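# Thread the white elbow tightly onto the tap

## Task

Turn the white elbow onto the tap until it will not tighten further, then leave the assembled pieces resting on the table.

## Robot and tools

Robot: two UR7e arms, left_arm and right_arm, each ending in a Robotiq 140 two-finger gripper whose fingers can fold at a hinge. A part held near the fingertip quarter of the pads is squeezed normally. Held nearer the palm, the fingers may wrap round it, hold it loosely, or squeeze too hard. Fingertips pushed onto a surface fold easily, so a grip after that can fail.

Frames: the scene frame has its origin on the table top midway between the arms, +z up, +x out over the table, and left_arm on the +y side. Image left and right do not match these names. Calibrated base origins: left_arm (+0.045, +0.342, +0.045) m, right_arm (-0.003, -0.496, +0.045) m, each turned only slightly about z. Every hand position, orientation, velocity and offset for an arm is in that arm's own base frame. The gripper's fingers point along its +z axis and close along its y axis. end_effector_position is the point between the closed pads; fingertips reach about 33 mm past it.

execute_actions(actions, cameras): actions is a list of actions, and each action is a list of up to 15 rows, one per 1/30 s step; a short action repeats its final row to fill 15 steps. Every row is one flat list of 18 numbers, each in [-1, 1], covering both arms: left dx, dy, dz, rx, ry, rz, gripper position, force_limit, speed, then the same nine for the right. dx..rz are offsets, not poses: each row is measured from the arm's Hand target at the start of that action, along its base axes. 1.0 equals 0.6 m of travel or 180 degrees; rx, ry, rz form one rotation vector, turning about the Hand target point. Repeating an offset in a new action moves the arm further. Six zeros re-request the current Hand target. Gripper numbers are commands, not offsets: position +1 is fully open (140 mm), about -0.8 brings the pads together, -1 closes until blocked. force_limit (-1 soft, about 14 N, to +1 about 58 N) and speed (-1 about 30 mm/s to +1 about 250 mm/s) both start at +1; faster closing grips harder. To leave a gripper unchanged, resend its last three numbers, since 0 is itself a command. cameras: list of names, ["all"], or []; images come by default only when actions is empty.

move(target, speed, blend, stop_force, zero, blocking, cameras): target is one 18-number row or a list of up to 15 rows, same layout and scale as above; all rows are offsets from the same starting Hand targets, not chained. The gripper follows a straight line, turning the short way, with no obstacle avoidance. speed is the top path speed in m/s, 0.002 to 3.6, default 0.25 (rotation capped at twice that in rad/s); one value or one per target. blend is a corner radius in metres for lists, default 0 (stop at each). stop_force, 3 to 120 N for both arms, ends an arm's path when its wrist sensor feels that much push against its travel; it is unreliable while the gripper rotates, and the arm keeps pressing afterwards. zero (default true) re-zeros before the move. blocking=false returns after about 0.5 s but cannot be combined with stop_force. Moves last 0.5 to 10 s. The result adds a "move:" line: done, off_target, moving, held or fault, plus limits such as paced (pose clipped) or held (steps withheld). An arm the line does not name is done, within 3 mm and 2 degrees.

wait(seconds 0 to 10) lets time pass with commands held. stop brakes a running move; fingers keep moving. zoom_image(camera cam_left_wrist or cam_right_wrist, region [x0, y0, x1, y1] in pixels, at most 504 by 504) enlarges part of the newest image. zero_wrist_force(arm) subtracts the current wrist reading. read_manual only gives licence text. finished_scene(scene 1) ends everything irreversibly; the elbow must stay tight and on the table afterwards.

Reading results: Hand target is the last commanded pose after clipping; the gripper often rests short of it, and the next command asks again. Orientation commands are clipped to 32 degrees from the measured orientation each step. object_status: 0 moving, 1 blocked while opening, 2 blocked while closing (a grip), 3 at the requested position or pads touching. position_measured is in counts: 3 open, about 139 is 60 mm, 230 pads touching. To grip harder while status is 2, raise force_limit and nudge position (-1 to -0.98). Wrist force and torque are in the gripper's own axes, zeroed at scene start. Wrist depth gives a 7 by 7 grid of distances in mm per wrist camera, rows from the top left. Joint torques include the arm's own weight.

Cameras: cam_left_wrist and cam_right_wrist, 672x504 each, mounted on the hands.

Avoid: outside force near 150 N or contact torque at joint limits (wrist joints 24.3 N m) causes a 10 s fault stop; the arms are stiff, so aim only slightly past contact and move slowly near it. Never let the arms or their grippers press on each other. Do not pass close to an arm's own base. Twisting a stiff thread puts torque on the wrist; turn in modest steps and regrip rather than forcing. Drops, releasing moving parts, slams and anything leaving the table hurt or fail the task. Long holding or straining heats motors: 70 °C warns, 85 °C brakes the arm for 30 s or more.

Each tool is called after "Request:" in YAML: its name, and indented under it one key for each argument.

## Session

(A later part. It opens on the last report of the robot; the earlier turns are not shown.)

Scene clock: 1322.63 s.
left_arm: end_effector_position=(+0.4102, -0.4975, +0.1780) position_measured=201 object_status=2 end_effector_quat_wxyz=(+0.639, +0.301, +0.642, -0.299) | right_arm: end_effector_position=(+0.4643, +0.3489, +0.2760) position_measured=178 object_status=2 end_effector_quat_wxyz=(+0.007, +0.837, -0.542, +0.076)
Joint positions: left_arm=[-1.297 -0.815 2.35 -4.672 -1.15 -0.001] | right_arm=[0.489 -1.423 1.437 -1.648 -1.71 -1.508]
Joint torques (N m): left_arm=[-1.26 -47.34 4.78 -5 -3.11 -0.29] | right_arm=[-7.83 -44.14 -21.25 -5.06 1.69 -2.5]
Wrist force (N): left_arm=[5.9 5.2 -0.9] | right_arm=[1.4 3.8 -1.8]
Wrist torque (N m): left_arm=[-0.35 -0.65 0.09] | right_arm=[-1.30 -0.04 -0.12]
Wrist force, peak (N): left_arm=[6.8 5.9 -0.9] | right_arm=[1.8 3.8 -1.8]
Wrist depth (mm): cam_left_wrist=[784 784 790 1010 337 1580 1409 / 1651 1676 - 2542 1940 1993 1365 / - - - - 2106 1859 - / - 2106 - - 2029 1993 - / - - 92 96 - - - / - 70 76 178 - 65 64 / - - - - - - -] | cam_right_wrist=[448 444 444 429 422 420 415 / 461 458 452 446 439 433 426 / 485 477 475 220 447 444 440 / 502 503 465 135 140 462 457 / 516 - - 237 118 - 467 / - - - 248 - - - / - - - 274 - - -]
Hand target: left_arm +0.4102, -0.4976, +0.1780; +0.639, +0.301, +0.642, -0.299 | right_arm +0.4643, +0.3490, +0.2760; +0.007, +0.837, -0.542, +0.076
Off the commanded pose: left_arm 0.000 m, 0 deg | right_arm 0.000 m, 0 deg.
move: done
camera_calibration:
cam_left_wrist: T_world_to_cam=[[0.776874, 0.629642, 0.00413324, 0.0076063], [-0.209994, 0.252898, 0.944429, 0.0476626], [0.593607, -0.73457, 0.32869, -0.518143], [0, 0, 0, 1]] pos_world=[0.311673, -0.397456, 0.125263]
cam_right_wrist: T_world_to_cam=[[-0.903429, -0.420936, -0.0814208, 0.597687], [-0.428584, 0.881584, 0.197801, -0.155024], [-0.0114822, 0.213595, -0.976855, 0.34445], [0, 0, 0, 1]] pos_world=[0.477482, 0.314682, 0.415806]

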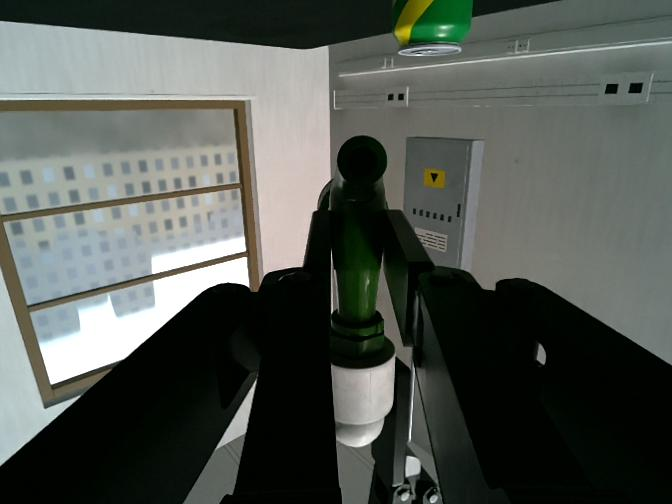

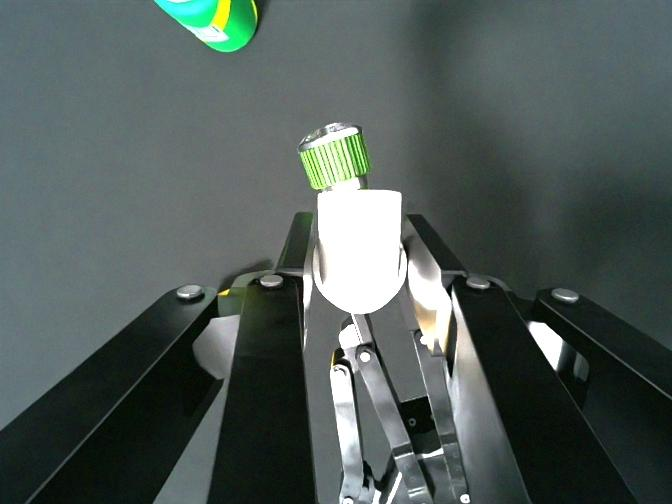

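Request:
move:
  target: [0, 0, 0, 0, 0, 0, -1, 1, 0.4, 0.0026, 0.0019, -0.00025, 0, 0, -0.1667, -1, 0.7, -1]
  speed: 0.15
  cameras: ["cam_left_wrist"]

Request:
zoom_image:
  camera: "cam_left_wrist"
  region: [230, 100, 490, 400]

Scene clock: 1332.93 s.
left_arm: end_effector_position=(+0.4102, -0.4976, +0.1780) position_measured=201 object_status=2 end_effector_quat_wxyz=(+0.639, +0.301, +0.642, -0.299) | right_arm: end_effector_position=(+0.4659, +0.3501, +0.2759) position_measured=178 object_status=2 end_effector_quat_wxyz=(-0.026, -0.668, +0.740, -0.072)
Joint positions: left_arm=[-1.297 -0.815 2.35 -4.672 -1.15 -0.001] | right_arm=[0.496 -1.358 1.34 -1.536 -1.723 -0.972]
Joint torques (N m): left_arm=[-11.89 -38.53 3.01 -1.28 -3.95 1.61] | right_arm=[-4.35 -31.8 -41.74 -4.24 0.27 3.14]
Wrist force (N): left_arm=[-4.0 5.8 -4.7] | right_arm=[7.7 0.0 6.6]
Wrist torque (N m): left_arm=[0.04 -0.38 -0.36] | right_arm=[-0.77 -0.03 -0.58]
Wrist force, peak (N): left_arm=[8.8 13.7 -1.5] | right_arm=[10.6 10.6 -2.6]
Wrist depth (mm): cam_left_wrist=[807 819 804 979 329 1409 1286 / - 1603 - - - 1701 1374 / - - - 163 2067 - - / - - - 167 150 - - / - - 92 96 - - 1626 / - 70 76 178 - 65 64 / - - - - - - -] | cam_right_wrist=[445 442 438 431 424 416 411 / 466 - 454 444 441 433 428 / 485 475 475 221 450 444 438 / 500 494 479 133 140 458 458 / 518 - - 471 - - - / - - - 511 - - - / - - - 534 - - -]
Hand target: left_arm +0.4102, -0.4976, +0.1780; +0.639, +0.301, +0.642, -0.299 | right_arm +0.4659, +0.3501, +0.2759; -0.026, -0.668, +0.740, -0.072
Off the commanded pose: left_arm 0.000 m, 0 deg | right_arm 0.000 m, 0 deg.
move: done
camera_calibration:
cam_left_wrist: T_world_to_cam=[[0.776958, 0.629539, 0.00418001, 0.00767334], [-0.209991, 0.252894, 0.94443, 0.0476647], [0.593498, -0.73466, 0.328686, -0.518158], [0, 0, 0, 1]] pos_world=[0.311573, -0.397555, 0.125263]
Images, in order (width x height): cam_left_wrist 672x504.

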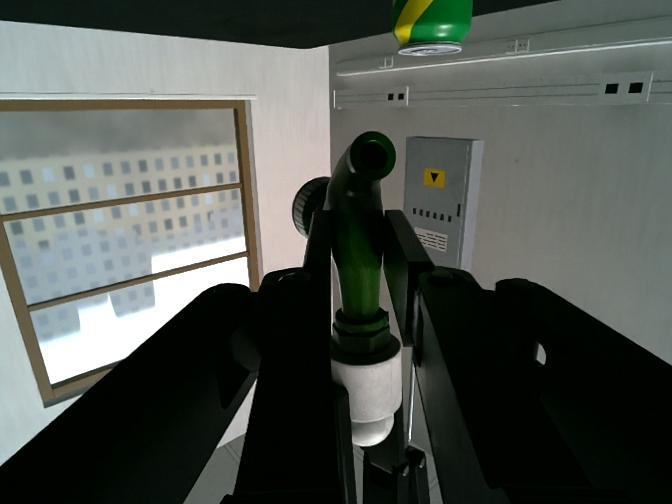

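Scaled by 1.680 from the camera's 672x504 image, which has a finer 960x720 frame.

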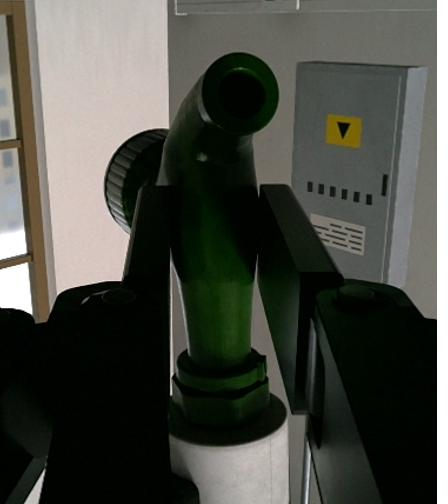

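Request:
zoom_image:
  camera: "cam_left_wrist"
  region: [320, 290, 420, 390]

Scaled by 5.040 from the camera's 672x504 image, which has a finer 960x720 frame.

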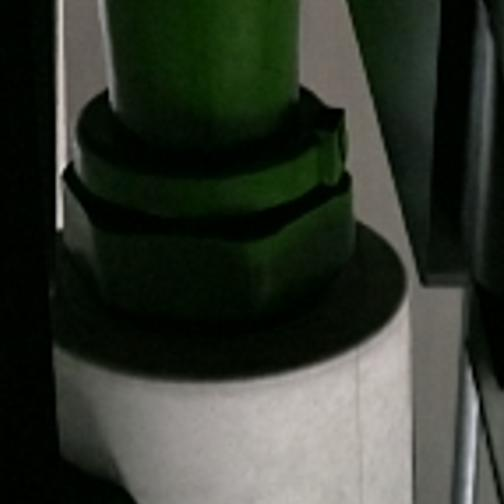

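Request:
move:
  target: [0, 0, 0, 0, 0, 0, -1, 1, 0.4, 0.0021, 0.0004, 0, 0, 0, -0.1111, -1, 0.7, -1]
  speed: 0.15
  cameras: ["cam_left_wrist"]

Request:
zoom_image:
  camera: "cam_left_wrist"
  region: [230, 100, 490, 400]

Scene clock: 1346.50 s.
left_arm: end_effector_position=(+0.4102, -0.4976, +0.1780) position_measured=236 object_status=3 end_effector_quat_wxyz=(+0.639, +0.301, +0.642, -0.299) | right_arm: end_effector_position=(+0.4671, +0.3503, +0.2759) position_measured=178 object_status=2 end_effector_quat_wxyz=(-0.038, -0.530, +0.845, -0.066)
Joint positions: left_arm=[-1.297 -0.815 2.35 -4.672 -1.15 -0.001] | right_arm=[0.488 -1.318 1.278 -1.463 -1.709 -0.628]
Joint torques (N m): left_arm=[11.81 -35.29 -0.46 -0.25 4.05 1.15] | right_arm=[0.41 -32.82 -33.74 1.29 7.31 2.47]
Wrist force (N): left_arm=[2.8 -4.4 -16.8] | right_arm=[3.2 -17.2 1.6]
Wrist torque (N m): left_arm=[-0.10 -0.59 0.05] | right_arm=[0.37 -0.07 0.02]
Wrist force, peak (N): left_arm=[3.3 -8.2 -17.0] | right_arm=[2.5 -19.8 1.3]
Wrist depth (mm): cam_left_wrist=[773 765 822 979 323 1591 1382 / - - 2212 2872 2067 1843 1400 / - - 2485 176 2067 - 1446 / - - - 150 2127 - 1614 / - - 85 83 95 - 1638 / - - 76 - - 77 64 / - - - - - - -] | cam_right_wrist=[451 447 434 432 433 437 417 / 463 456 454 442 438 431 424 / 476 452 470 225 477 - 444 / 503 494 479 134 138 225 239 / 517 - - 494 - - 223 / - - - 511 - - - / - - - 531 - - -]
Hand target: left_arm +0.4102, -0.4976, +0.1780; +0.639, +0.301, +0.642, -0.299 | right_arm +0.4671, +0.3503, +0.2759; -0.038, -0.529, +0.845, -0.066
Off the commanded pose: left_arm 0.000 m, 0 deg | right_arm 0.000 m, 0 deg.
move: done
camera_calibration:
cam_left_wrist: T_world_to_cam=[[0.776958, 0.629539, 0.00418001, 0.00767334], [-0.209991, 0.252894, 0.94443, 0.0476647], [0.593498, -0.73466, 0.328686, -0.518158], [0, 0, 0, 1]] pos_world=[0.311573, -0.397555, 0.125263]
Images, in order (width x height): cam_left_wrist 672x504.

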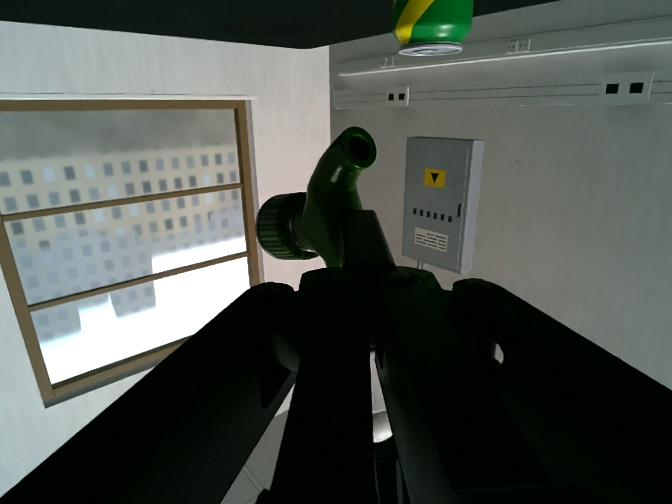

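Scaled by 1.680 from the camera's 672x504 image, which has a finer 960x720 frame.

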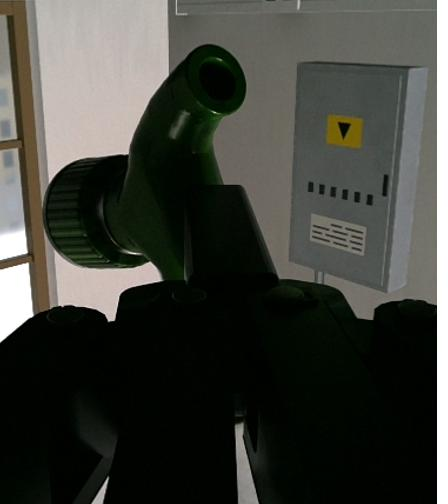

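Request:
move:
  target: [-0.0534, 0.0640, 0.0005, 0, 0, 0, -1, 1, 0.4, 0, 0, 0, 0, 0, 0, -1, 0.7, -1]
  speed: 0.15
  cameras: ["cam_left_wrist", "cam_right_wrist"]

Request:
move:
  target: [0, 0, 0, 0, 0, 0, 0, 0.3, 0, 0, 0, 0, 0, 0, 0, -1, 0.7, -1]
  cameras: ["cam_left_wrist"]

Request:
zoom_image:
  camera: "cam_left_wrist"
  region: [200, 100, 480, 400]

Scene clock: 1385.30 s.
left_arm: end_effector_position=(+0.3782, -0.4592, +0.1783) position_measured=236 object_status=3 end_effector_quat_wxyz=(+0.639, +0.301, +0.642, -0.299) | right_arm: end_effector_position=(+0.4671, +0.3503, +0.2759) position_measured=178 object_status=2 end_effector_quat_wxyz=(-0.038, -0.529, +0.845, -0.066)
Joint positions: left_arm=[-1.377 -0.809 2.49 -4.818 -1.07 -0.002] | right_arm=[0.488 -1.318 1.277 -1.463 -1.709 -0.627]
Joint torques (N m): left_arm=[-5.5 -23.67 11.65 -4.34 3.05 1.82] | right_arm=[2.4 -34.3 -34.07 -4.24 -2.16 2.75]
Wrist force (N): left_arm=[2.3 -1.7 -2.8] | right_arm=[1.1 -3.4 -0.1]
Wrist torque (N m): left_arm=[-0.26 -0.49 0.11] | right_arm=[-0.76 -0.30 -0.06]
Wrist force, peak (N): left_arm=[3.2 -4.3 -16.9] | right_arm=[3.1 -17.7 1.6]
Wrist depth (mm): cam_left_wrist=[768 801 831 844 379 1494 1651 / - 2257 2836 3030 1874 1813 1436 / - - - 236 2127 1828 1382 / - - 2457 133 2234 2127 - / - - 85 83 95 94 1715 / - - 76 - - 77 61 / - - - - - - -] | cam_right_wrist=[450 445 438 432 424 419 410 / 468 455 445 441 442 429 425 / 461 494 453 221 452 457 441 / 506 494 486 134 153 464 447 / - - - 494 117 - - / - - - 516 - - - / - - - 530 - - -]
Hand target: left_arm +0.3782, -0.4592, +0.1783; +0.639, +0.301, +0.642, -0.299 | right_arm +0.4671, +0.3503, +0.2759; -0.038, -0.529, +0.845, -0.066
Off the commanded pose: left_arm 0.000 m, 0 deg | right_arm 0.000 m, 0 deg.
move: done
camera_calibration:
cam_left_wrist: T_world_to_cam=[[0.776974, 0.629519, 0.00410754, 0.00828006], [-0.209932, 0.252943, 0.94443, 0.0309722], [0.593498, -0.73466, 0.328687, -0.471113], [0, 0, 0, 1]] pos_world=[0.279673, -0.359155, 0.125563]
cam_right_wrist: T_world_to_cam=[[-0.903121, 0.421597, -0.0814117, 0.305463], [0.399949, 0.894942, 0.197789, -0.546654], [0.156246, 0.146067, -0.976858, 0.289311], [0, 0, 0, 1]] pos_world=[0.4493, 0.318183, 0.415606]

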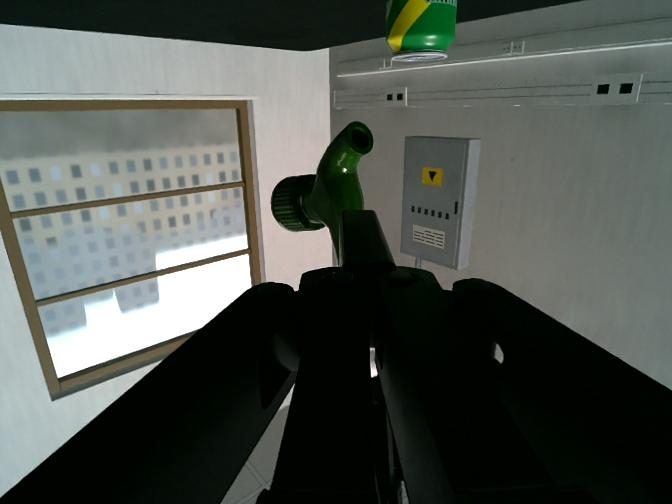

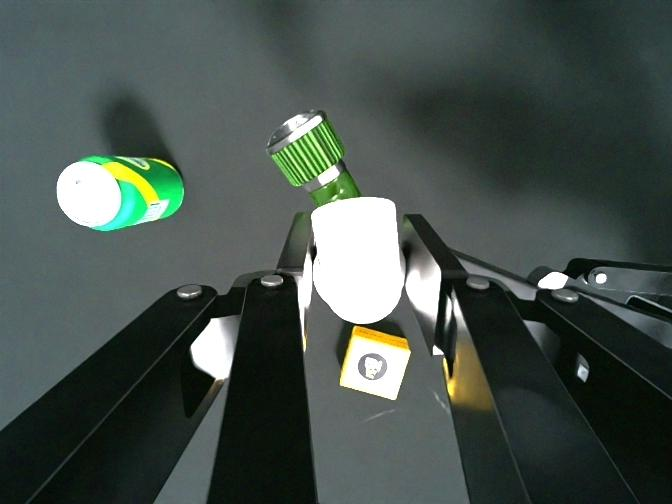

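Scene clock: 1386.10 s.
left_arm: end_effector_position=(+0.3782, -0.4592, +0.1783) position_measured=129 object_status=0 end_effector_quat_wxyz=(+0.639, +0.301, +0.642, -0.299) | right_arm: end_effector_position=(+0.4671, +0.3503, +0.2759) position_measured=178 object_status=2 end_effector_quat_wxyz=(-0.038, -0.529, +0.845, -0.066)
Joint positions: left_arm=[-1.377 -0.809 2.491 -4.818 -1.07 -0.002] | right_arm=[0.488 -1.318 1.277 -1.463 -1.709 -0.627]
Joint torques (N m): left_arm=[-7.82 -25.08 11.2 -4.11 3.26 1.84] | right_arm=[2.66 -35.93 -36.33 -4.6 -2.09 2.62]
Wrist force (N): left_arm=[2.2 -1.6 -2.6] | right_arm=[0.7 -3.3 -0.1]
Wrist torque (N m): left_arm=[-0.25 -0.47 0.11] | right_arm=[-0.75 -0.22 -0.06]
Wrist force, peak (N): left_arm=[2.6 -1.6 -2.8] | right_arm=[1.2 -3.5 -0.3]
Wrist depth (mm): cam_left_wrist=[752 813 828 831 374 1651 1391 / - - - 2800 2127 1638 1409 / 1515 2304 2328 242 2168 2127 1494 / - 2234 142 230 140 1505 1813 / - 93 97 - - 82 91 / - 73 69 233 2872 - 73 / - - - 228 - - -] | cam_right_wrist=[448 441 439 427 425 421 411 / - 458 452 441 437 432 428 / 480 - 467 223 454 445 442 / 495 493 466 134 139 460 222 / 519 - - 496 118 - - / - - - 517 - - - / - - - 534 - - -]
Hand target: left_arm +0.3782, -0.4592, +0.1783; +0.639, +0.301, +0.642, -0.299 | right_arm +0.4671, +0.3503, +0.2759; -0.038, -0.529, +0.845, -0.066
Off the commanded pose: left_arm 0.000 m, 0 deg | right_arm 0.000 m, 0 deg.
move: done
camera_calibration:
cam_left_wrist: T_world_to_cam=[[0.776958, 0.629539, 0.00418001, 0.00836045], [-0.209991, 0.252894, 0.94443, 0.0309505], [0.593498, -0.73466, 0.328686, -0.471054], [0, 0, 0, 1]] pos_world=[0.279573, -0.359155, 0.125563]
Images, in order (width x height): cam_left_wrist 672x504.

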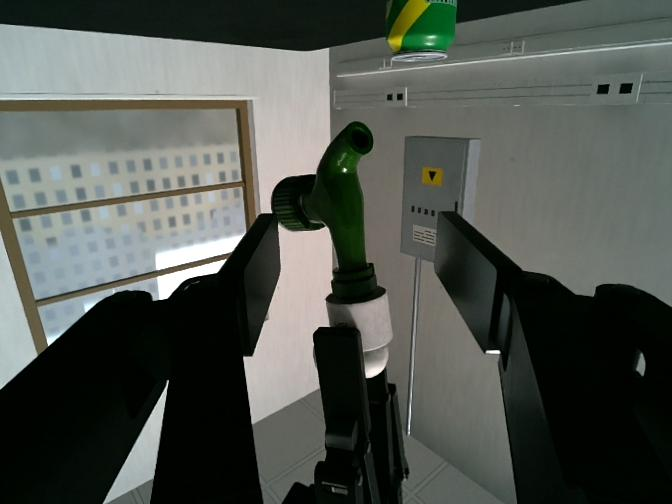

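Scaled by 1.680 from the camera's 672x504 image, which has a finer 960x720 frame.

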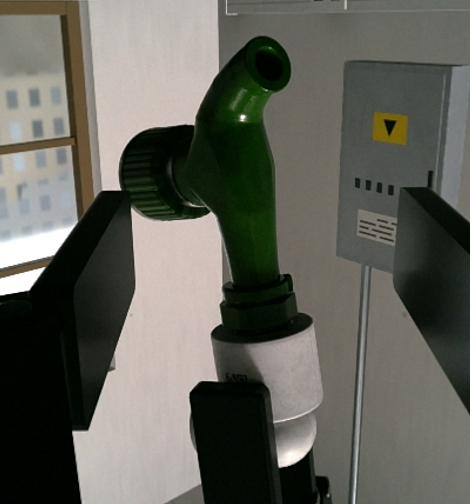

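Request:
move:
  target: [0.0205, -0.0318, 0.0698, 0, 0, 0, 0, 0.3, 0, -0.0037, -0.0063, 0.0003, 0.0548, -0.0329, -0.0553, -1, 0.7, -1]
  speed: 0.15
  cameras: ["cam_left_wrist", "cam_right_wrist"]

Request:
zoom_image:
  camera: "cam_left_wrist"
  region: [200, 60, 480, 360]

Scene clock: 1408.00 s.
left_arm: end_effector_position=(+0.3904, -0.4782, +0.2202) position_measured=129 object_status=3 end_effector_quat_wxyz=(+0.639, +0.301, +0.642, -0.299) | right_arm: end_effector_position=(+0.4649, +0.3466, +0.2761) position_measured=178 object_status=2 end_effector_quat_wxyz=(+0.045, -0.452, +0.891, -0.017)
Joint positions: left_arm=[-1.346 -0.968 2.451 -4.619 -1.101 -0.002] | right_arm=[0.425 -1.461 1.482 -1.684 -1.601 -0.514]
Joint torques (N m): left_arm=[8.71 -42.92 -13.69 -0.4 -2.63 -1.68] | right_arm=[-7.53 -46.08 -16.38 -4.48 2.52 2.71]
Wrist force (N): left_arm=[2.3 -1.6 -2.7] | right_arm=[0.9 -3.0 -0.5]
Wrist torque (N m): left_arm=[-0.24 -0.48 0.11] | right_arm=[-0.66 -0.16 -0.09]
Wrist force, peak (N): left_arm=[2.8 -1.8 -2.9] | right_arm=[0.7 -4.0 -0.2]
Wrist depth (mm): cam_left_wrist=[1769 1923 1038 910 379 1728 1505 / - - - 201 2168 1728 1569 / - 2087 - 211 1957 - - / - - 142 193 157 1923 1614 / - 93 97 194 - 82 91 / - 73 66 201 - - 73 / - - - 190 - - -] | cam_right_wrist=[425 414 411 405 401 397 388 / 452 444 438 436 429 416 410 / 492 - 467 222 456 435 169 / 528 520 497 133 139 479 475 / 554 - - 147 118 - 492 / - - - 576 - - - / - - - 635 - - -]
Hand target: left_arm +0.3905, -0.4783, +0.2202; +0.639, +0.301, +0.642, -0.299 | right_arm +0.4649, +0.3466, +0.2761; +0.045, -0.451, +0.891, -0.017
Off the commanded pose: left_arm 0.000 m, 0 deg | right_arm 0.000 m, 0 deg.
move: done
camera_calibration:
cam_left_wrist: T_world_to_cam=[[0.77692, 0.629586, 0.00415908, 0.0106229], [-0.210007, 0.252913, 0.944422, -0.00112575], [0.593542, -0.734614, 0.32871, -0.506051], [0, 0, 0, 1]] pos_world=[0.291873, -0.378155, 0.167363]
cam_right_wrist: T_world_to_cam=[[-0.806746, 0.585021, -0.0831341, 0.204191], [0.514271, 0.764432, 0.388805, -0.603084], [0.291009, 0.270913, -0.917562, 0.168146], [0, 0, 0, 1]] pos_world=[0.425947, 0.296007, 0.405742]

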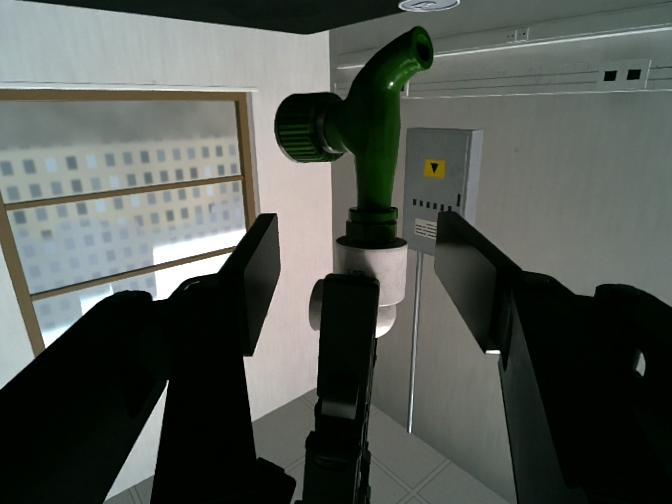

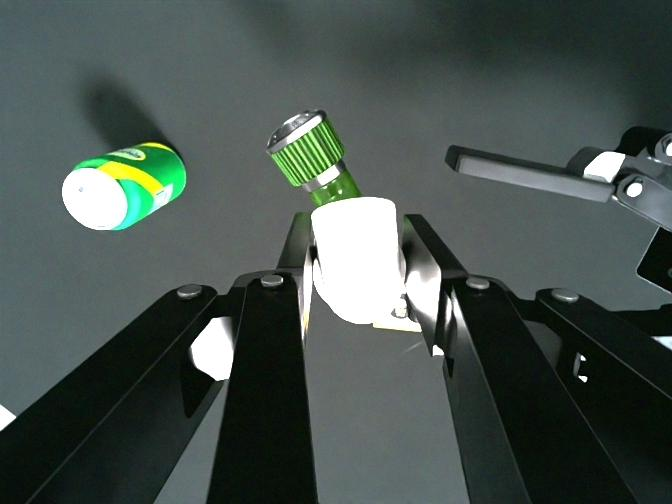

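Scaled by 1.680 from the camera's 672x504 image, which has a finer 960x720 frame.

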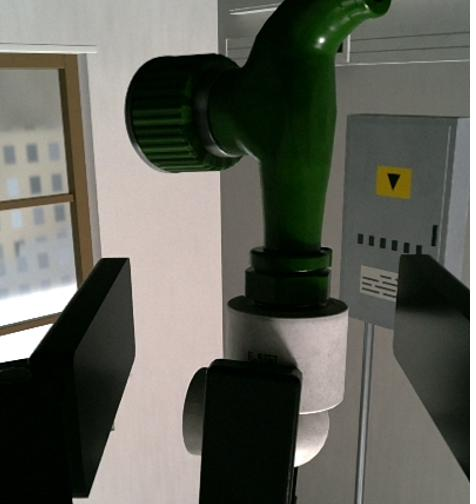

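Request:
zoom_image:
  camera: "cam_left_wrist"
  region: [325, 195, 425, 275]

Scaled by 5.040 from the camera's 672x504 image, which has a finer 960x720 frame.

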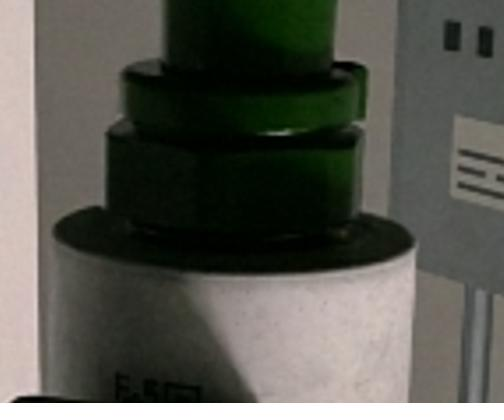

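Request:
zoom_image:
  camera: "cam_left_wrist"
  region: [342, 212, 402, 248]

Scaled by 8.400 from the camera's 672x504 image, which has a finer 960x720 frame.

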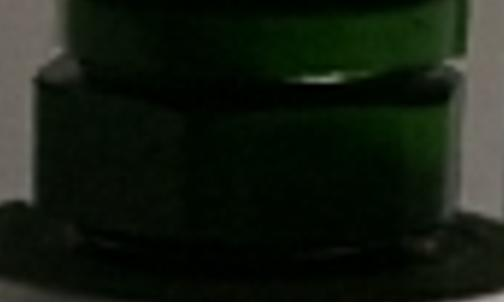

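Request:
move:
  target: [0.0217, -0.0037, 0, 0, 0, 0, -1, 0.3, 0, 0.0001, 0.0011, 0, 0, 0, -0.0944, -1, 0.7, -1]
  speed: 0.15

Request:
move:
  target: [0.0342, -0.0410, 0, 0, 0, 0, -1, 0.3, 0, 0, 0, 0, 0, 0, 0, -1, 0.7, -1]
  speed: 0.015
  stop_force: 4
  cameras: ["cam_left_wrist"]

Scene clock: 1435.40 s.
left_arm: end_effector_position=(+0.4035, -0.4805, +0.2202) position_measured=233 object_status=3 end_effector_quat_wxyz=(+0.639, +0.301, +0.642, -0.299) | right_arm: end_effector_position=(+0.4650, +0.3472, +0.2761) position_measured=178 object_status=2 end_effector_quat_wxyz=(+0.042, -0.315, +0.948, -0.024)
Joint positions: left_arm=[-1.303 -0.964 2.423 -4.594 -1.144 -0.001] | right_arm=[0.441 -1.446 1.462 -1.666 -1.628 -0.203]
Joint torques (N m): left_arm=[8.98 -23.47 -15.11 -0.05 -2.75 1.83] | right_arm=[6.45 -24.33 -37.26 -1.58 -1.85 2.64]
Wrist force (N): left_arm=[2.1 -1.3 -2.8] | right_arm=[0.7 -3.1 -0.2]
Wrist torque (N m): left_arm=[-0.18 -0.43 0.10] | right_arm=[-0.66 -0.14 -0.07]
Wrist force, peak (N): left_arm=[2.6 -1.7 -2.6] | right_arm=[0.9 -3.5 -0.2]
Wrist depth (mm): cam_left_wrist=[- - 996 1043 386 1614 1484 / - - 190 181 1688 1515 1170 / - 2011 - 186 2067 1742 - / - 2087 3567 120 2127 1923 1558 / 2147 - 85 83 95 - 1591 / - - 77 - - 77 63 / - - - - - - -] | cam_right_wrist=[416 414 411 408 403 394 388 / 454 447 430 429 425 421 407 / 482 475 473 226 452 188 168 / 534 - - 134 139 179 181 / - - - 536 118 - 188 / - - - 575 - - - / - - - 653 - - -]
Hand target: left_arm +0.4035, -0.4805, +0.2202; +0.639, +0.301, +0.642, -0.299 | right_arm +0.4650, +0.3472, +0.2761; +0.042, -0.315, +0.948, -0.024
Off the commanded pose: left_arm 0.000 m, 0 deg | right_arm 0.000 m, 0 deg.
move: done

Scene clock: 1436.83 s.
left_arm: end_effector_position=(+0.4056, -0.4830, +0.2202) position_measured=233 object_status=3 end_effector_quat_wxyz=(+0.639, +0.301, +0.642, -0.299) | right_arm: end_effector_position=(+0.4650, +0.3472, +0.2761) position_measured=178 object_status=2 end_effector_quat_wxyz=(+0.042, -0.315, +0.948, -0.024)
Joint positions: left_arm=[-1.299 -0.963 2.413 -4.586 -1.148 -0.001] | right_arm=[0.441 -1.446 1.462 -1.665 -1.628 -0.203]
Joint torques (N m): left_arm=[-7.26 -42.39 4.85 -3.75 3.01 1.48] | right_arm=[7.73 -29.26 -30.4 -1.66 1.41 2.64]
Wrist force (N): left_arm=[2.0 -1.3 -6.1] | right_arm=[0.3 -6.9 0.3]
Wrist torque (N m): left_arm=[-0.19 -0.47 0.09] | right_arm=[-0.61 -0.15 -0.07]
Wrist force, peak (N): left_arm=[2.1 -1.3 -12.9] | right_arm=[-0.4 -13.4 0.4]
Wrist depth (mm): cam_left_wrist=[1688 819 844 885 1907 1484 1391 / 1769 - 189 177 2011 1843 1603 / 2485 2430 - 183 2168 - 1229 / - 2067 - 120 2106 - - / - - 85 83 95 - - / - - 76 - - 76 63 / - - - - - - -] | cam_right_wrist=[427 419 413 402 398 391 388 / 453 446 438 433 427 418 406 / 490 477 473 220 452 188 170 / 524 - 495 134 139 180 184 / 558 - - 535 118 - 188 / - - - 582 - - - / - - - 638 - - -]
Hand target: left_arm +0.4056, -0.4830, +0.2202; +0.639, +0.301, +0.642, -0.299 (not the last commanded pose) | right_arm +0.4650, +0.3472, +0.2761; +0.042, -0.315, +0.948, -0.024
Off the commanded pose: left_arm 0.029 m, 0 deg | right_arm 0.000 m, 0 deg.
move: contact (left_arm)
camera_calibration:
cam_left_wrist: T_world_to_cam=[[0.776874, 0.629642, 0.00413324, 0.00195337], [-0.209994, 0.252898, 0.944429, 0.00315377], [0.593607, -0.73457, 0.32869, -0.518573], [0, 0, 0, 1]] pos_world=[0.306973, -0.382956, 0.167463]
Images, in order (width x height): cam_left_wrist 672x504.

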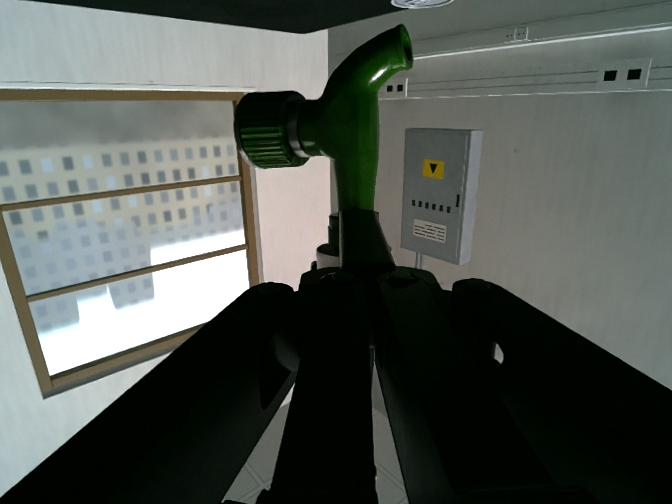

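Request:
move:
  target:
    - [-0.032, 0.0384, 0.0003, 0, 0, 0, -1, 0.3, 0, 0, 0, 0, 0, 0, 0, -1, 0.7, -1]
    - [-0.032, 0.0384, 0.0003, 0, 0, 0, -0.2, 0.3, 0, 0, 0, 0, 0, 0, 0, -1, 0.7, -1]
  speed: 0.15
  cameras: ["cam_left_wrist"]

Request:
zoom_image:
  camera: "cam_left_wrist"
  region: [280, 150, 440, 300]

Scene clock: 1445.10 s.
left_arm: end_effector_position=(+0.3864, -0.4600, +0.2204) position_measured=154 object_status=0 end_effector_quat_wxyz=(+0.639, +0.301, +0.642, -0.299) | right_arm: end_effector_position=(+0.4650, +0.3472, +0.2761) position_measured=178 object_status=2 end_effector_quat_wxyz=(+0.042, -0.315, +0.948, -0.024)
Joint positions: left_arm=[-1.346 -0.974 2.499 -4.662 -1.101 -0.002] | right_arm=[0.441 -1.446 1.462 -1.665 -1.628 -0.203]
Joint torques (N m): left_arm=[-7.05 -31.36 6.82 -4.43 3.07 1.2] | right_arm=[-3.4 -41.51 -15.49 -4.78 -0.58 2.83]
Wrist force (N): left_arm=[2.0 -1.9 -2.6] | right_arm=[0.3 -3.5 0.1]
Wrist torque (N m): left_arm=[-0.29 -0.41 0.13] | right_arm=[-0.75 -0.05 -0.08]
Wrist force, peak (N): left_arm=[2.0 -1.7 -6.4] | right_arm=[0.1 -7.1 0.4]
Wrist depth (mm): cam_left_wrist=[- 1798 1106 1010 1993 1626 1455 / - - 220 - 2168 1638 1264 / - 2513 - - 2087 - 1536 / - - 121 205 132 1515 1676 / - 94 89 212 - 92 83 / - - 66 210 - 64 - / - - - 204 - - 69] | cam_right_wrist=[424 418 412 405 402 393 390 / 443 445 438 430 426 421 169 / - 477 471 225 456 176 440 / 525 - 495 133 138 468 452 / - - - 535 118 - 191 / - - - 575 - - - / - - - - - - -]
Hand target: left_arm +0.3864, -0.4600, +0.2204; +0.639, +0.301, +0.642, -0.299 | right_arm +0.4650, +0.3472, +0.2761; +0.042, -0.315, +0.948, -0.024
Off the commanded pose: left_arm 0.000 m, 0 deg | right_arm 0.000 m, 0 deg.
move: done
camera_calibration:
cam_left_wrist: T_world_to_cam=[[0.776888, 0.629626, 0.00407375, 0.00238698], [-0.210001, 0.253007, 0.944398, -0.00683668], [0.593587, -0.734546, 0.32878, -0.490346], [0, 0, 0, 1]] pos_world=[0.287773, -0.359955, 0.167663]
Images, in order (width x height): cam_left_wrist 672x504.

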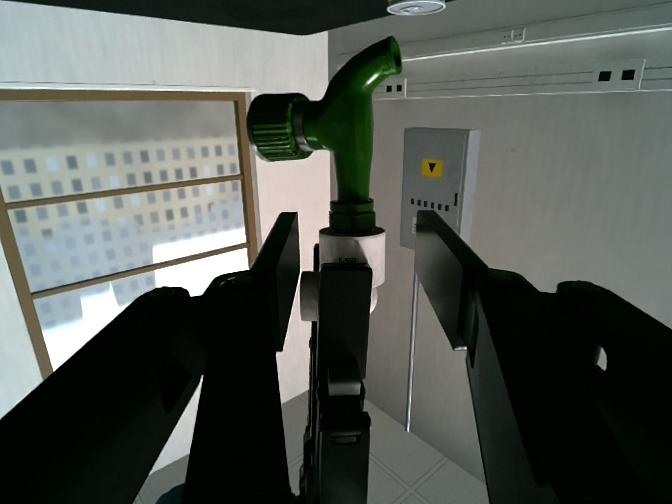

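Scaled by 3.150 from the camera's 672x504 image, which has a finer 960x720 frame.

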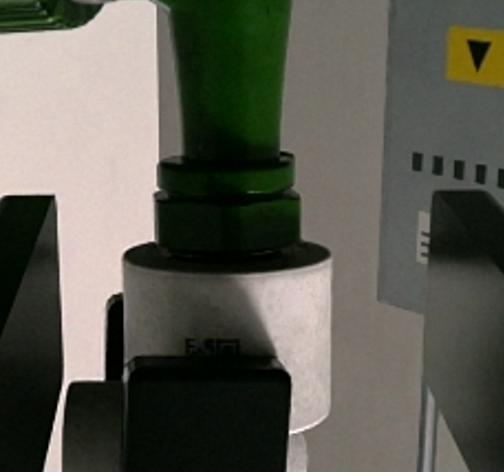

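Request:
move:
  target:
    - [0.0577, -0.0692, -0.0005, 0, 0, 0, -0.2, 0.3, 0, 0, 0, 0, 0, 0, 0, -1, 0.7, -1]
    - [0.0577, -0.0692, -0.0005, 0, 0, 0, -1, 1, 0.5, 0, 0, 0, 0, 0, 0, -1, 0.7, -1]
  speed: [0.08, 0.05]
  cameras: ["cam_left_wrist", "cam_right_wrist"]

Request:
zoom_image:
  camera: "cam_left_wrist"
  region: [260, 150, 460, 350]

Scene clock: 1456.03 s.
left_arm: end_effector_position=(+0.4210, -0.5016, +0.2201) position_measured=181 object_status=2 end_effector_quat_wxyz=(+0.639, +0.301, +0.642, -0.299) | right_arm: end_effector_position=(+0.4650, +0.3472, +0.2761) position_measured=178 object_status=2 end_effector_quat_wxyz=(+0.042, -0.315, +0.948, -0.024)
Joint positions: left_arm=[-1.267 -0.949 2.344 -4.531 -1.18 -0.001] | right_arm=[0.441 -1.446 1.462 -1.666 -1.628 -0.203]
Joint torques (N m): left_arm=[11.01 -26.17 -18.33 0.75 3.35 -1.28] | right_arm=[-1.18 -41.97 -16.7 0.51 1.88 2.86]
Wrist force (N): left_arm=[1.5 -6.1 -11.1] | right_arm=[-6.5 -11.0 1.3]
Wrist torque (N m): left_arm=[-0.07 -0.52 0.19] | right_arm=[-0.39 0.04 -0.10]
Wrist force, peak (N): left_arm=[1.6 -5.9 -11.2] | right_arm=[-6.5 -11.0 1.3]
Wrist depth (mm): cam_left_wrist=[- - 983 918 918 1742 1257 / - - 163 156 1923 1923 1455 / 2168 - 168 157 2067 - - / - 2542 - 161 159 1828 - / - 90 90 151 115 95 87 / - 70 69 160 - 61 66 / - - - 160 - - 69] | cam_right_wrist=[429 420 410 403 398 393 391 / 454 452 436 428 428 410 160 / 488 479 473 215 443 172 244 / 514 - 499 134 138 206 188 / 565 - - 534 118 - 195 / - - - 576 - - - / - - - 640 - - -]
Hand target: left_arm +0.4210, -0.5015, +0.2201; +0.639, +0.301, +0.642, -0.299 | right_arm +0.4650, +0.3472, +0.2761; +0.042, -0.315, +0.948, -0.024
Off the commanded pose: left_arm 0.000 m, 0 deg | right_arm 0.000 m, 0 deg.
move: done
camera_calibration:
cam_left_wrist: T_world_to_cam=[[0.777017, 0.629466, 0.00414551, 0.00151832], [-0.209955, 0.25295, 0.944423, 0.0111702], [0.593434, -0.734703, 0.328706, -0.54127], [0, 0, 0, 1]] pos_world=[0.322373, -0.401454, 0.167363]
cam_right_wrist: T_world_to_cam=[[-0.600352, 0.795393, -0.0832268, 0.0348852], [0.715227, 0.580558, 0.389105, -0.633289], [0.357809, 0.174074, -0.917426, 0.1705], [0, 0, 0, 1]] pos_world=[0.412883, 0.310234, 0.405741]

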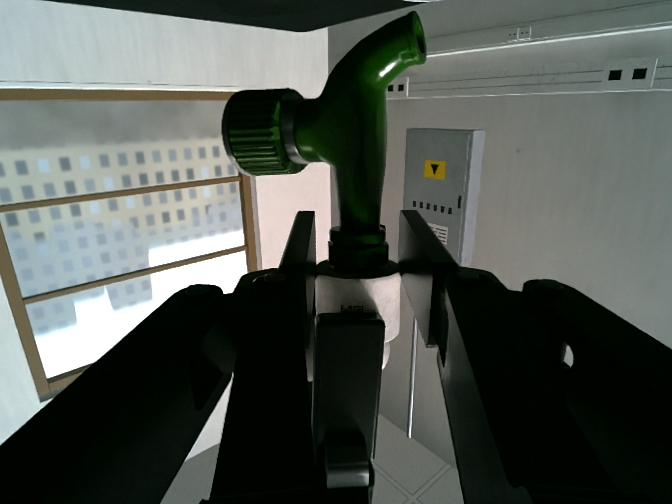

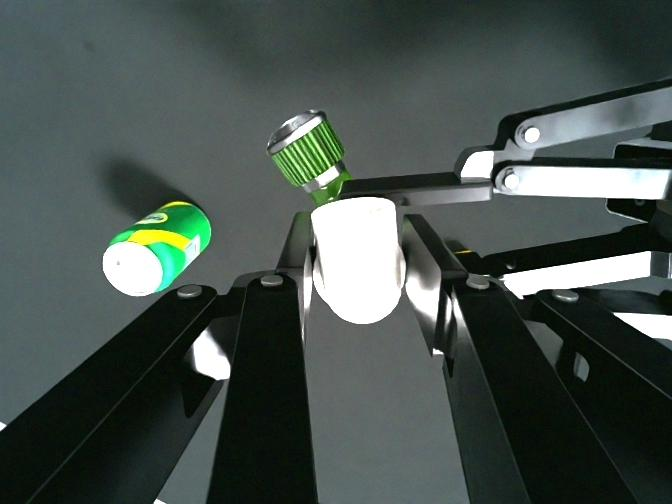

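Scaled by 2.520 from the camera's 672x504 image, which has a finer 960x720 frame.

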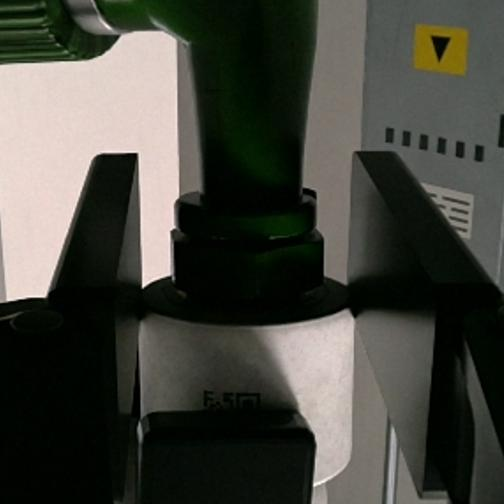

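Request:
move:
  target:
    - [0, 0, 0, 0, 0, 0, -0.2, 0.3, 0, 0, 0, 0, 0, 0, 0, -1, 0.7, -1]
    - [0, 0, -0.0167, 0, 0, 0, -0.2, 0.3, 0, 0, 0, 0, 0, 0, 0, -1, 0.7, -1]
  speed: [0.08, 0.05]
  cameras: ["cam_left_wrist"]

Request:
zoom_image:
  camera: "cam_left_wrist"
  region: [260, 150, 460, 350]

Scene clock: 1464.03 s.
left_arm: end_effector_position=(+0.4210, -0.5015, +0.2102) position_measured=154 object_status=3 end_effector_quat_wxyz=(+0.639, +0.301, +0.642, -0.299) | right_arm: end_effector_position=(+0.4650, +0.3472, +0.2761) position_measured=178 object_status=2 end_effector_quat_wxyz=(+0.042, -0.315, +0.948, -0.024)
Joint positions: left_arm=[-1.267 -0.917 2.34 -4.559 -1.18 -0.001] | right_arm=[0.441 -1.446 1.462 -1.665 -1.628 -0.203]
Joint torques (N m): left_arm=[-4.73 -26.64 -15.8 -4.32 -2.63 -0.47] | right_arm=[-5.38 -41.74 -19.78 -4.73 -1.71 2.7]
Wrist force (N): left_arm=[2.3 -1.5 -2.6] | right_arm=[1.0 -4.1 0.1]
Wrist torque (N m): left_arm=[-0.23 -0.47 0.05] | right_arm=[-0.87 -0.20 -0.08]
Wrist force, peak (N): left_arm=[1.7 -7.1 -11.8] | right_arm=[-8.2 -11.5 1.0]
Wrist depth (mm): cam_left_wrist=[- 1769 966 979 345 1465 1382 / - - - 152 1843 1701 1591 / - 2257 169 159 2029 - 1465 / - 2087 118 164 144 1890 - / - 94 89 159 - 92 83 / - - 66 160 - 65 - / - - - 166 - - 69] | cam_right_wrist=[426 414 410 405 400 391 391 / 458 443 438 426 425 403 167 / 484 472 473 213 444 178 178 / 526 - - 134 138 205 196 / 556 - - 529 118 - 214 / - - - 609 - - - / - - - 626 - - -]
Hand target: left_arm +0.4210, -0.5015, +0.2101; +0.639, +0.301, +0.642, -0.299 | right_arm +0.4650, +0.3472, +0.2761; +0.042, -0.315, +0.948, -0.024
Off the commanded pose: left_arm 0.000 m, 0 deg | right_arm 0.000 m, 0 deg.
move: done
camera_calibration:
cam_left_wrist: T_world_to_cam=[[0.776904, 0.629606, 0.00400043, 0.00159804], [-0.209885, 0.252987, 0.944429, 0.0205321], [0.593606, -0.73457, 0.328692, -0.538076], [0, 0, 0, 1]] pos_world=[0.322473, -0.401455, 0.157464]
Images, in order (width x height): cam_left_wrist 672x504.

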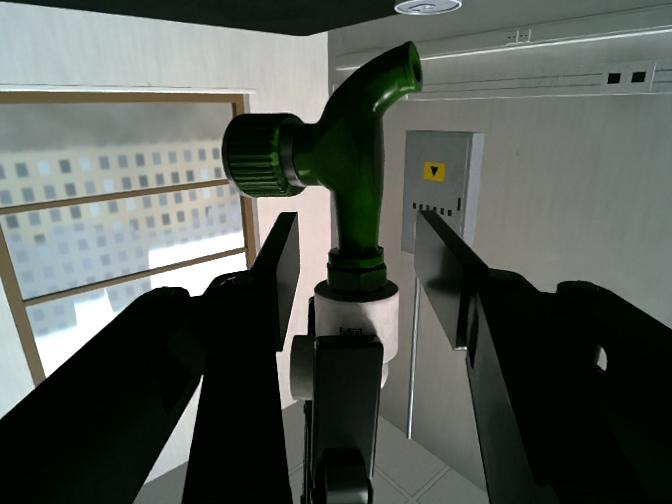

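Scaled by 2.520 from the camera's 672x504 image, which has a finer 960x720 frame.

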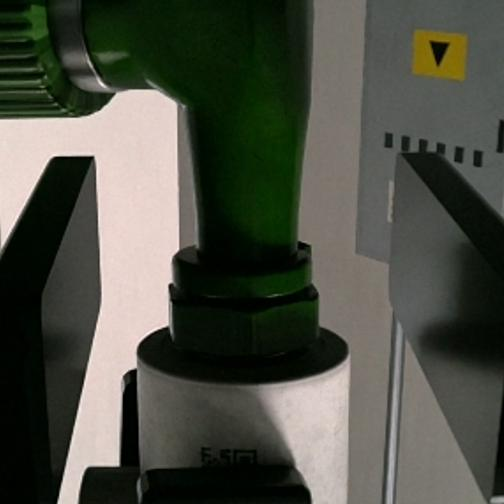

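Request:
move:
  target:
    - [0, 0, 0.0067, 0, 0, 0, -0.2, 0.3, 0, 0, 0, 0, 0, 0, 0, -1, 0.7, -1]
    - [0, 0, 0.0067, 0, 0, 0, -1, 1, 0.5, 0, 0, 0, 0, 0, 0, -1, 0.7, -1]
  speed: [0.08, 0.05]
  cameras: ["cam_left_wrist"]

Request:
zoom_image:
  camera: "cam_left_wrist"
  region: [260, 150, 460, 350]

Scene clock: 1471.93 s.
left_arm: end_effector_position=(+0.4210, -0.5016, +0.2141) position_measured=198 object_status=2 end_effector_quat_wxyz=(+0.639, +0.301, +0.642, -0.299) | right_arm: end_effector_position=(+0.4650, +0.3472, +0.2761) position_measured=178 object_status=2 end_effector_quat_wxyz=(+0.042, -0.315, +0.948, -0.024)
Joint positions: left_arm=[-1.267 -0.93 2.341 -4.548 -1.18 -0.001] | right_arm=[0.441 -1.446 1.462 -1.666 -1.628 -0.203]
Joint torques (N m): left_arm=[-1.79 -44.34 2.75 -0.31 1.61 0.17] | right_arm=[-5.44 -41.87 -24.92 -0.63 0.86 2.47]
Wrist force (N): left_arm=[2.5 -3.6 -5.8] | right_arm=[-2.5 -6.9 -0.1]
Wrist torque (N m): left_arm=[0.09 -0.48 0.10] | right_arm=[-0.77 -0.18 -0.29]
Wrist force, peak (N): left_arm=[2.9 -3.9 -5.8] | right_arm=[-2.6 -7.2 0.0]
Wrist depth (mm): cam_left_wrist=[- 1890 937 992 1874 1676 1374 / - - 168 153 1890 1418 1580 / 1890 2067 171 158 2106 - - / - 2147 - 162 158 - 1547 / - - 95 89 - 96 1525 / - 70 77 160 - 77 64 / - - - 161 - - -] | cam_right_wrist=[428 419 417 407 393 392 391 / 454 448 438 425 427 410 168 / 480 477 471 213 186 179 187 / 524 - 497 132 139 202 189 / 558 - - 535 - - 199 / - - - 587 - - - / - - - 640 - - -]
Hand target: left_arm +0.4210, -0.5015, +0.2141; +0.639, +0.301, +0.642, -0.299 | right_arm +0.4650, +0.3472, +0.2761; +0.042, -0.315, +0.948, -0.024
Off the commanded pose: left_arm 0.000 m, 0 deg | right_arm 0.000 m, 0 deg.
move: done
camera_calibration:
cam_left_wrist: T_world_to_cam=[[0.777017, 0.629466, 0.00414551, 0.00154319], [-0.209955, 0.25295, 0.944423, 0.0168367], [0.593434, -0.734703, 0.328706, -0.539298], [0, 0, 0, 1]] pos_world=[0.322373, -0.401454, 0.161363]
Images, in order (width x height): cam_left_wrist 672x504.

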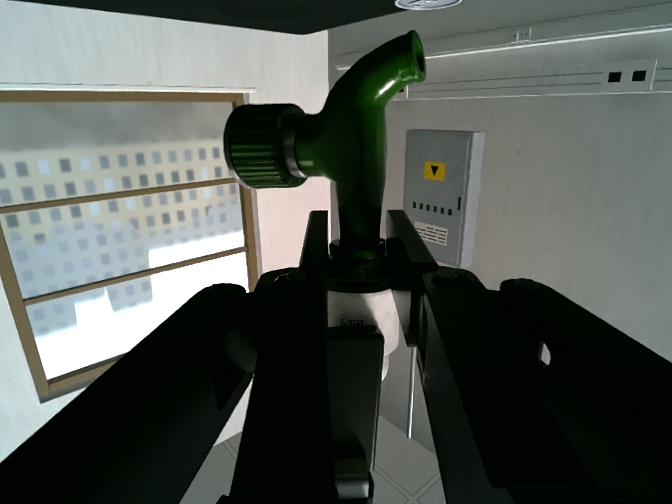

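Scaled by 2.520 from the camera's 672x504 image, which has a finer 960x720 frame.

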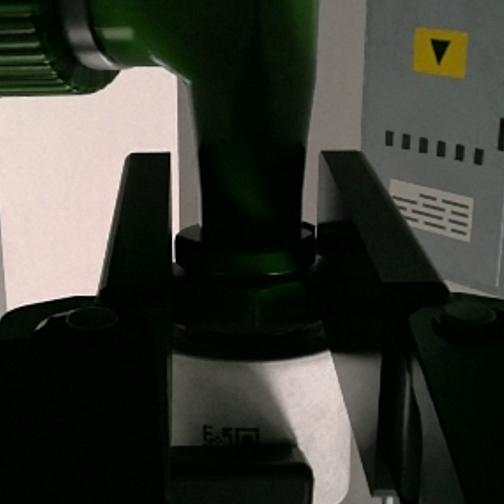

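Request:
move:
  target:
    - [0, 0, 0, 0, 0, 0, -1, 1, 0.5, 0, 0, 0, 0, 0, 0, -0.2, 0.5, -0.5]
    - [0, 0, 0, 0, 0, 0, -1, 1, 0.5, -0.0103, 0.002, 0.1078, 0, 0, 0, -0.2, 0.5, -0.5]
    - [0, 0, 0, 0, 0, 0, -1, 1, 0.5, 0.0108, 0.0123, 0.1148, 0.0060, 0.0302, 0.0013, -0.2, 0.5, -0.5]
  speed: [0.1, 0.15, 0.15]
  blend: [0, 0.01, 0]
  cameras: ["cam_left_wrist", "cam_right_wrist"]

Request:
zoom_image:
  camera: "cam_right_wrist"
  region: [270, 120, 450, 300]

Request:
zoom_image:
  camera: "cam_left_wrist"
  region: [260, 100, 460, 400]

Scene clock: 1487.60 s.
left_arm: end_effector_position=(+0.4210, -0.5015, +0.2141) position_measured=198 object_status=2 end_effector_quat_wxyz=(+0.639, +0.301, +0.642, -0.299) | right_arm: end_effector_position=(+0.4714, +0.3546, +0.3449) position_measured=154 object_status=3 end_effector_quat_wxyz=(+0.001, -0.317, +0.948, +0.000)
Joint positions: left_arm=[-1.267 -0.93 2.341 -4.548 -1.18 -0.001] | right_arm=[0.417 -1.357 1.156 -1.371 -1.57 -0.229]
Joint torques (N m): left_arm=[-0.37 -30.38 -13.14 -4.78 -2.81 -1.6] | right_arm=[-8.28 -28.43 -35.18 -0.86 2.23 -2.89]
Wrist force (N): left_arm=[4.3 -1.3 -2.7] | right_arm=[1.4 -4.0 -1.5]
Wrist torque (N m): left_arm=[-0.20 -0.54 0.06] | right_arm=[-0.81 -0.31 -0.02]
Wrist force, peak (N): left_arm=[2.8 -5.1 -6.5] | right_arm=[-4.2 -7.6 -0.1]
Wrist depth (mm): cam_left_wrist=[- - 1111 1019 347 1626 1349 / - - 166 152 1907 1558 1436 / 2280 - 170 157 2087 2190 1357 / - 2212 - 162 159 1813 - / 1940 - 95 83 - 94 - / - 70 77 225 - 76 64 / - - - 235 - - -] | cam_right_wrist=[475 476 469 473 479 - 469 / 500 488 492 497 501 302 243 / 526 528 530 250 261 258 251 / 566 - 120 561 148 274 563 / - 82 - 585 129 93 587 / - - - 655 631 - - / - - - 687 - - -]
Hand target: left_arm +0.4210, -0.5015, +0.2141; +0.639, +0.301, +0.642, -0.299 | right_arm +0.4715, +0.3546, +0.3449; +0.000, -0.317, +0.948, +0.000
Off the commanded pose: left_arm 0.000 m, 0 deg | right_arm 0.000 m, 0 deg.
move: done
camera_calibration:
cam_left_wrist: T_world_to_cam=[[0.776888, 0.629626, 0.0040729, 0.00158406], [-0.209944, 0.252938, 0.944429, 0.0168485], [0.593606, -0.73457, 0.328691, -0.539358], [0, 0, 0, 1]] pos_world=[0.322473, -0.401455, 0.161363]
cam_right_wrist: T_world_to_cam=[[-0.608118, 0.793773, -0.0108599, 0.0177947], [0.746969, 0.576785, 0.330692, -0.662447], [0.268758, 0.192988, -0.943676, 0.27437], [0, 0, 0, 1]] pos_world=[0.431909, 0.315014, 0.478175]

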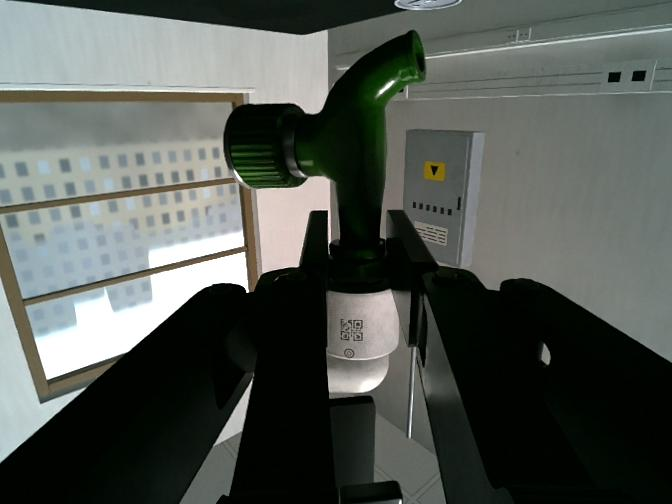

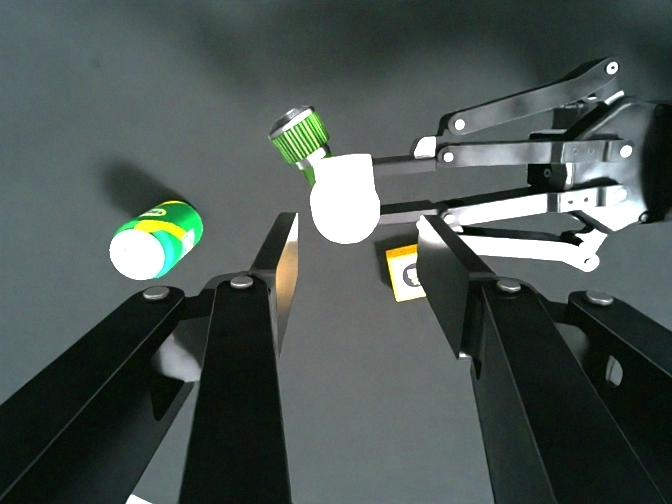

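Scaled by 2.800 from the camera's 672x504 image, which has a finer 960x720 frame.

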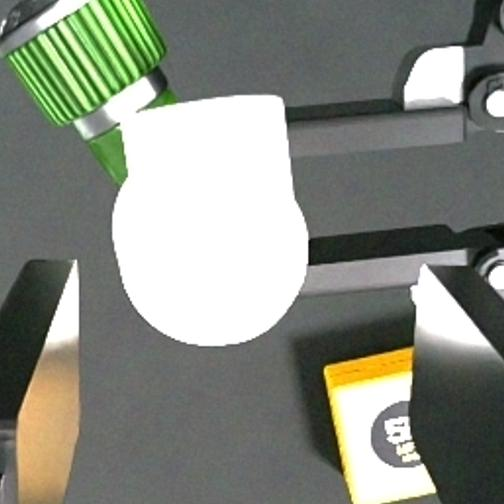

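Scaled by 1.680 from the camera's 672x504 image, which has a finer 960x720 frame.

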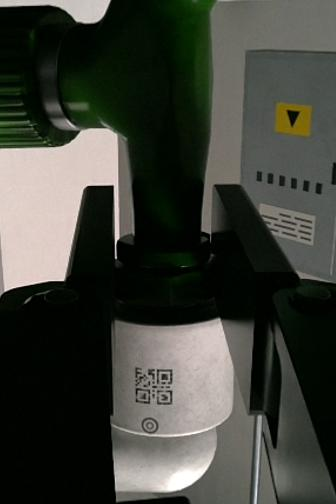

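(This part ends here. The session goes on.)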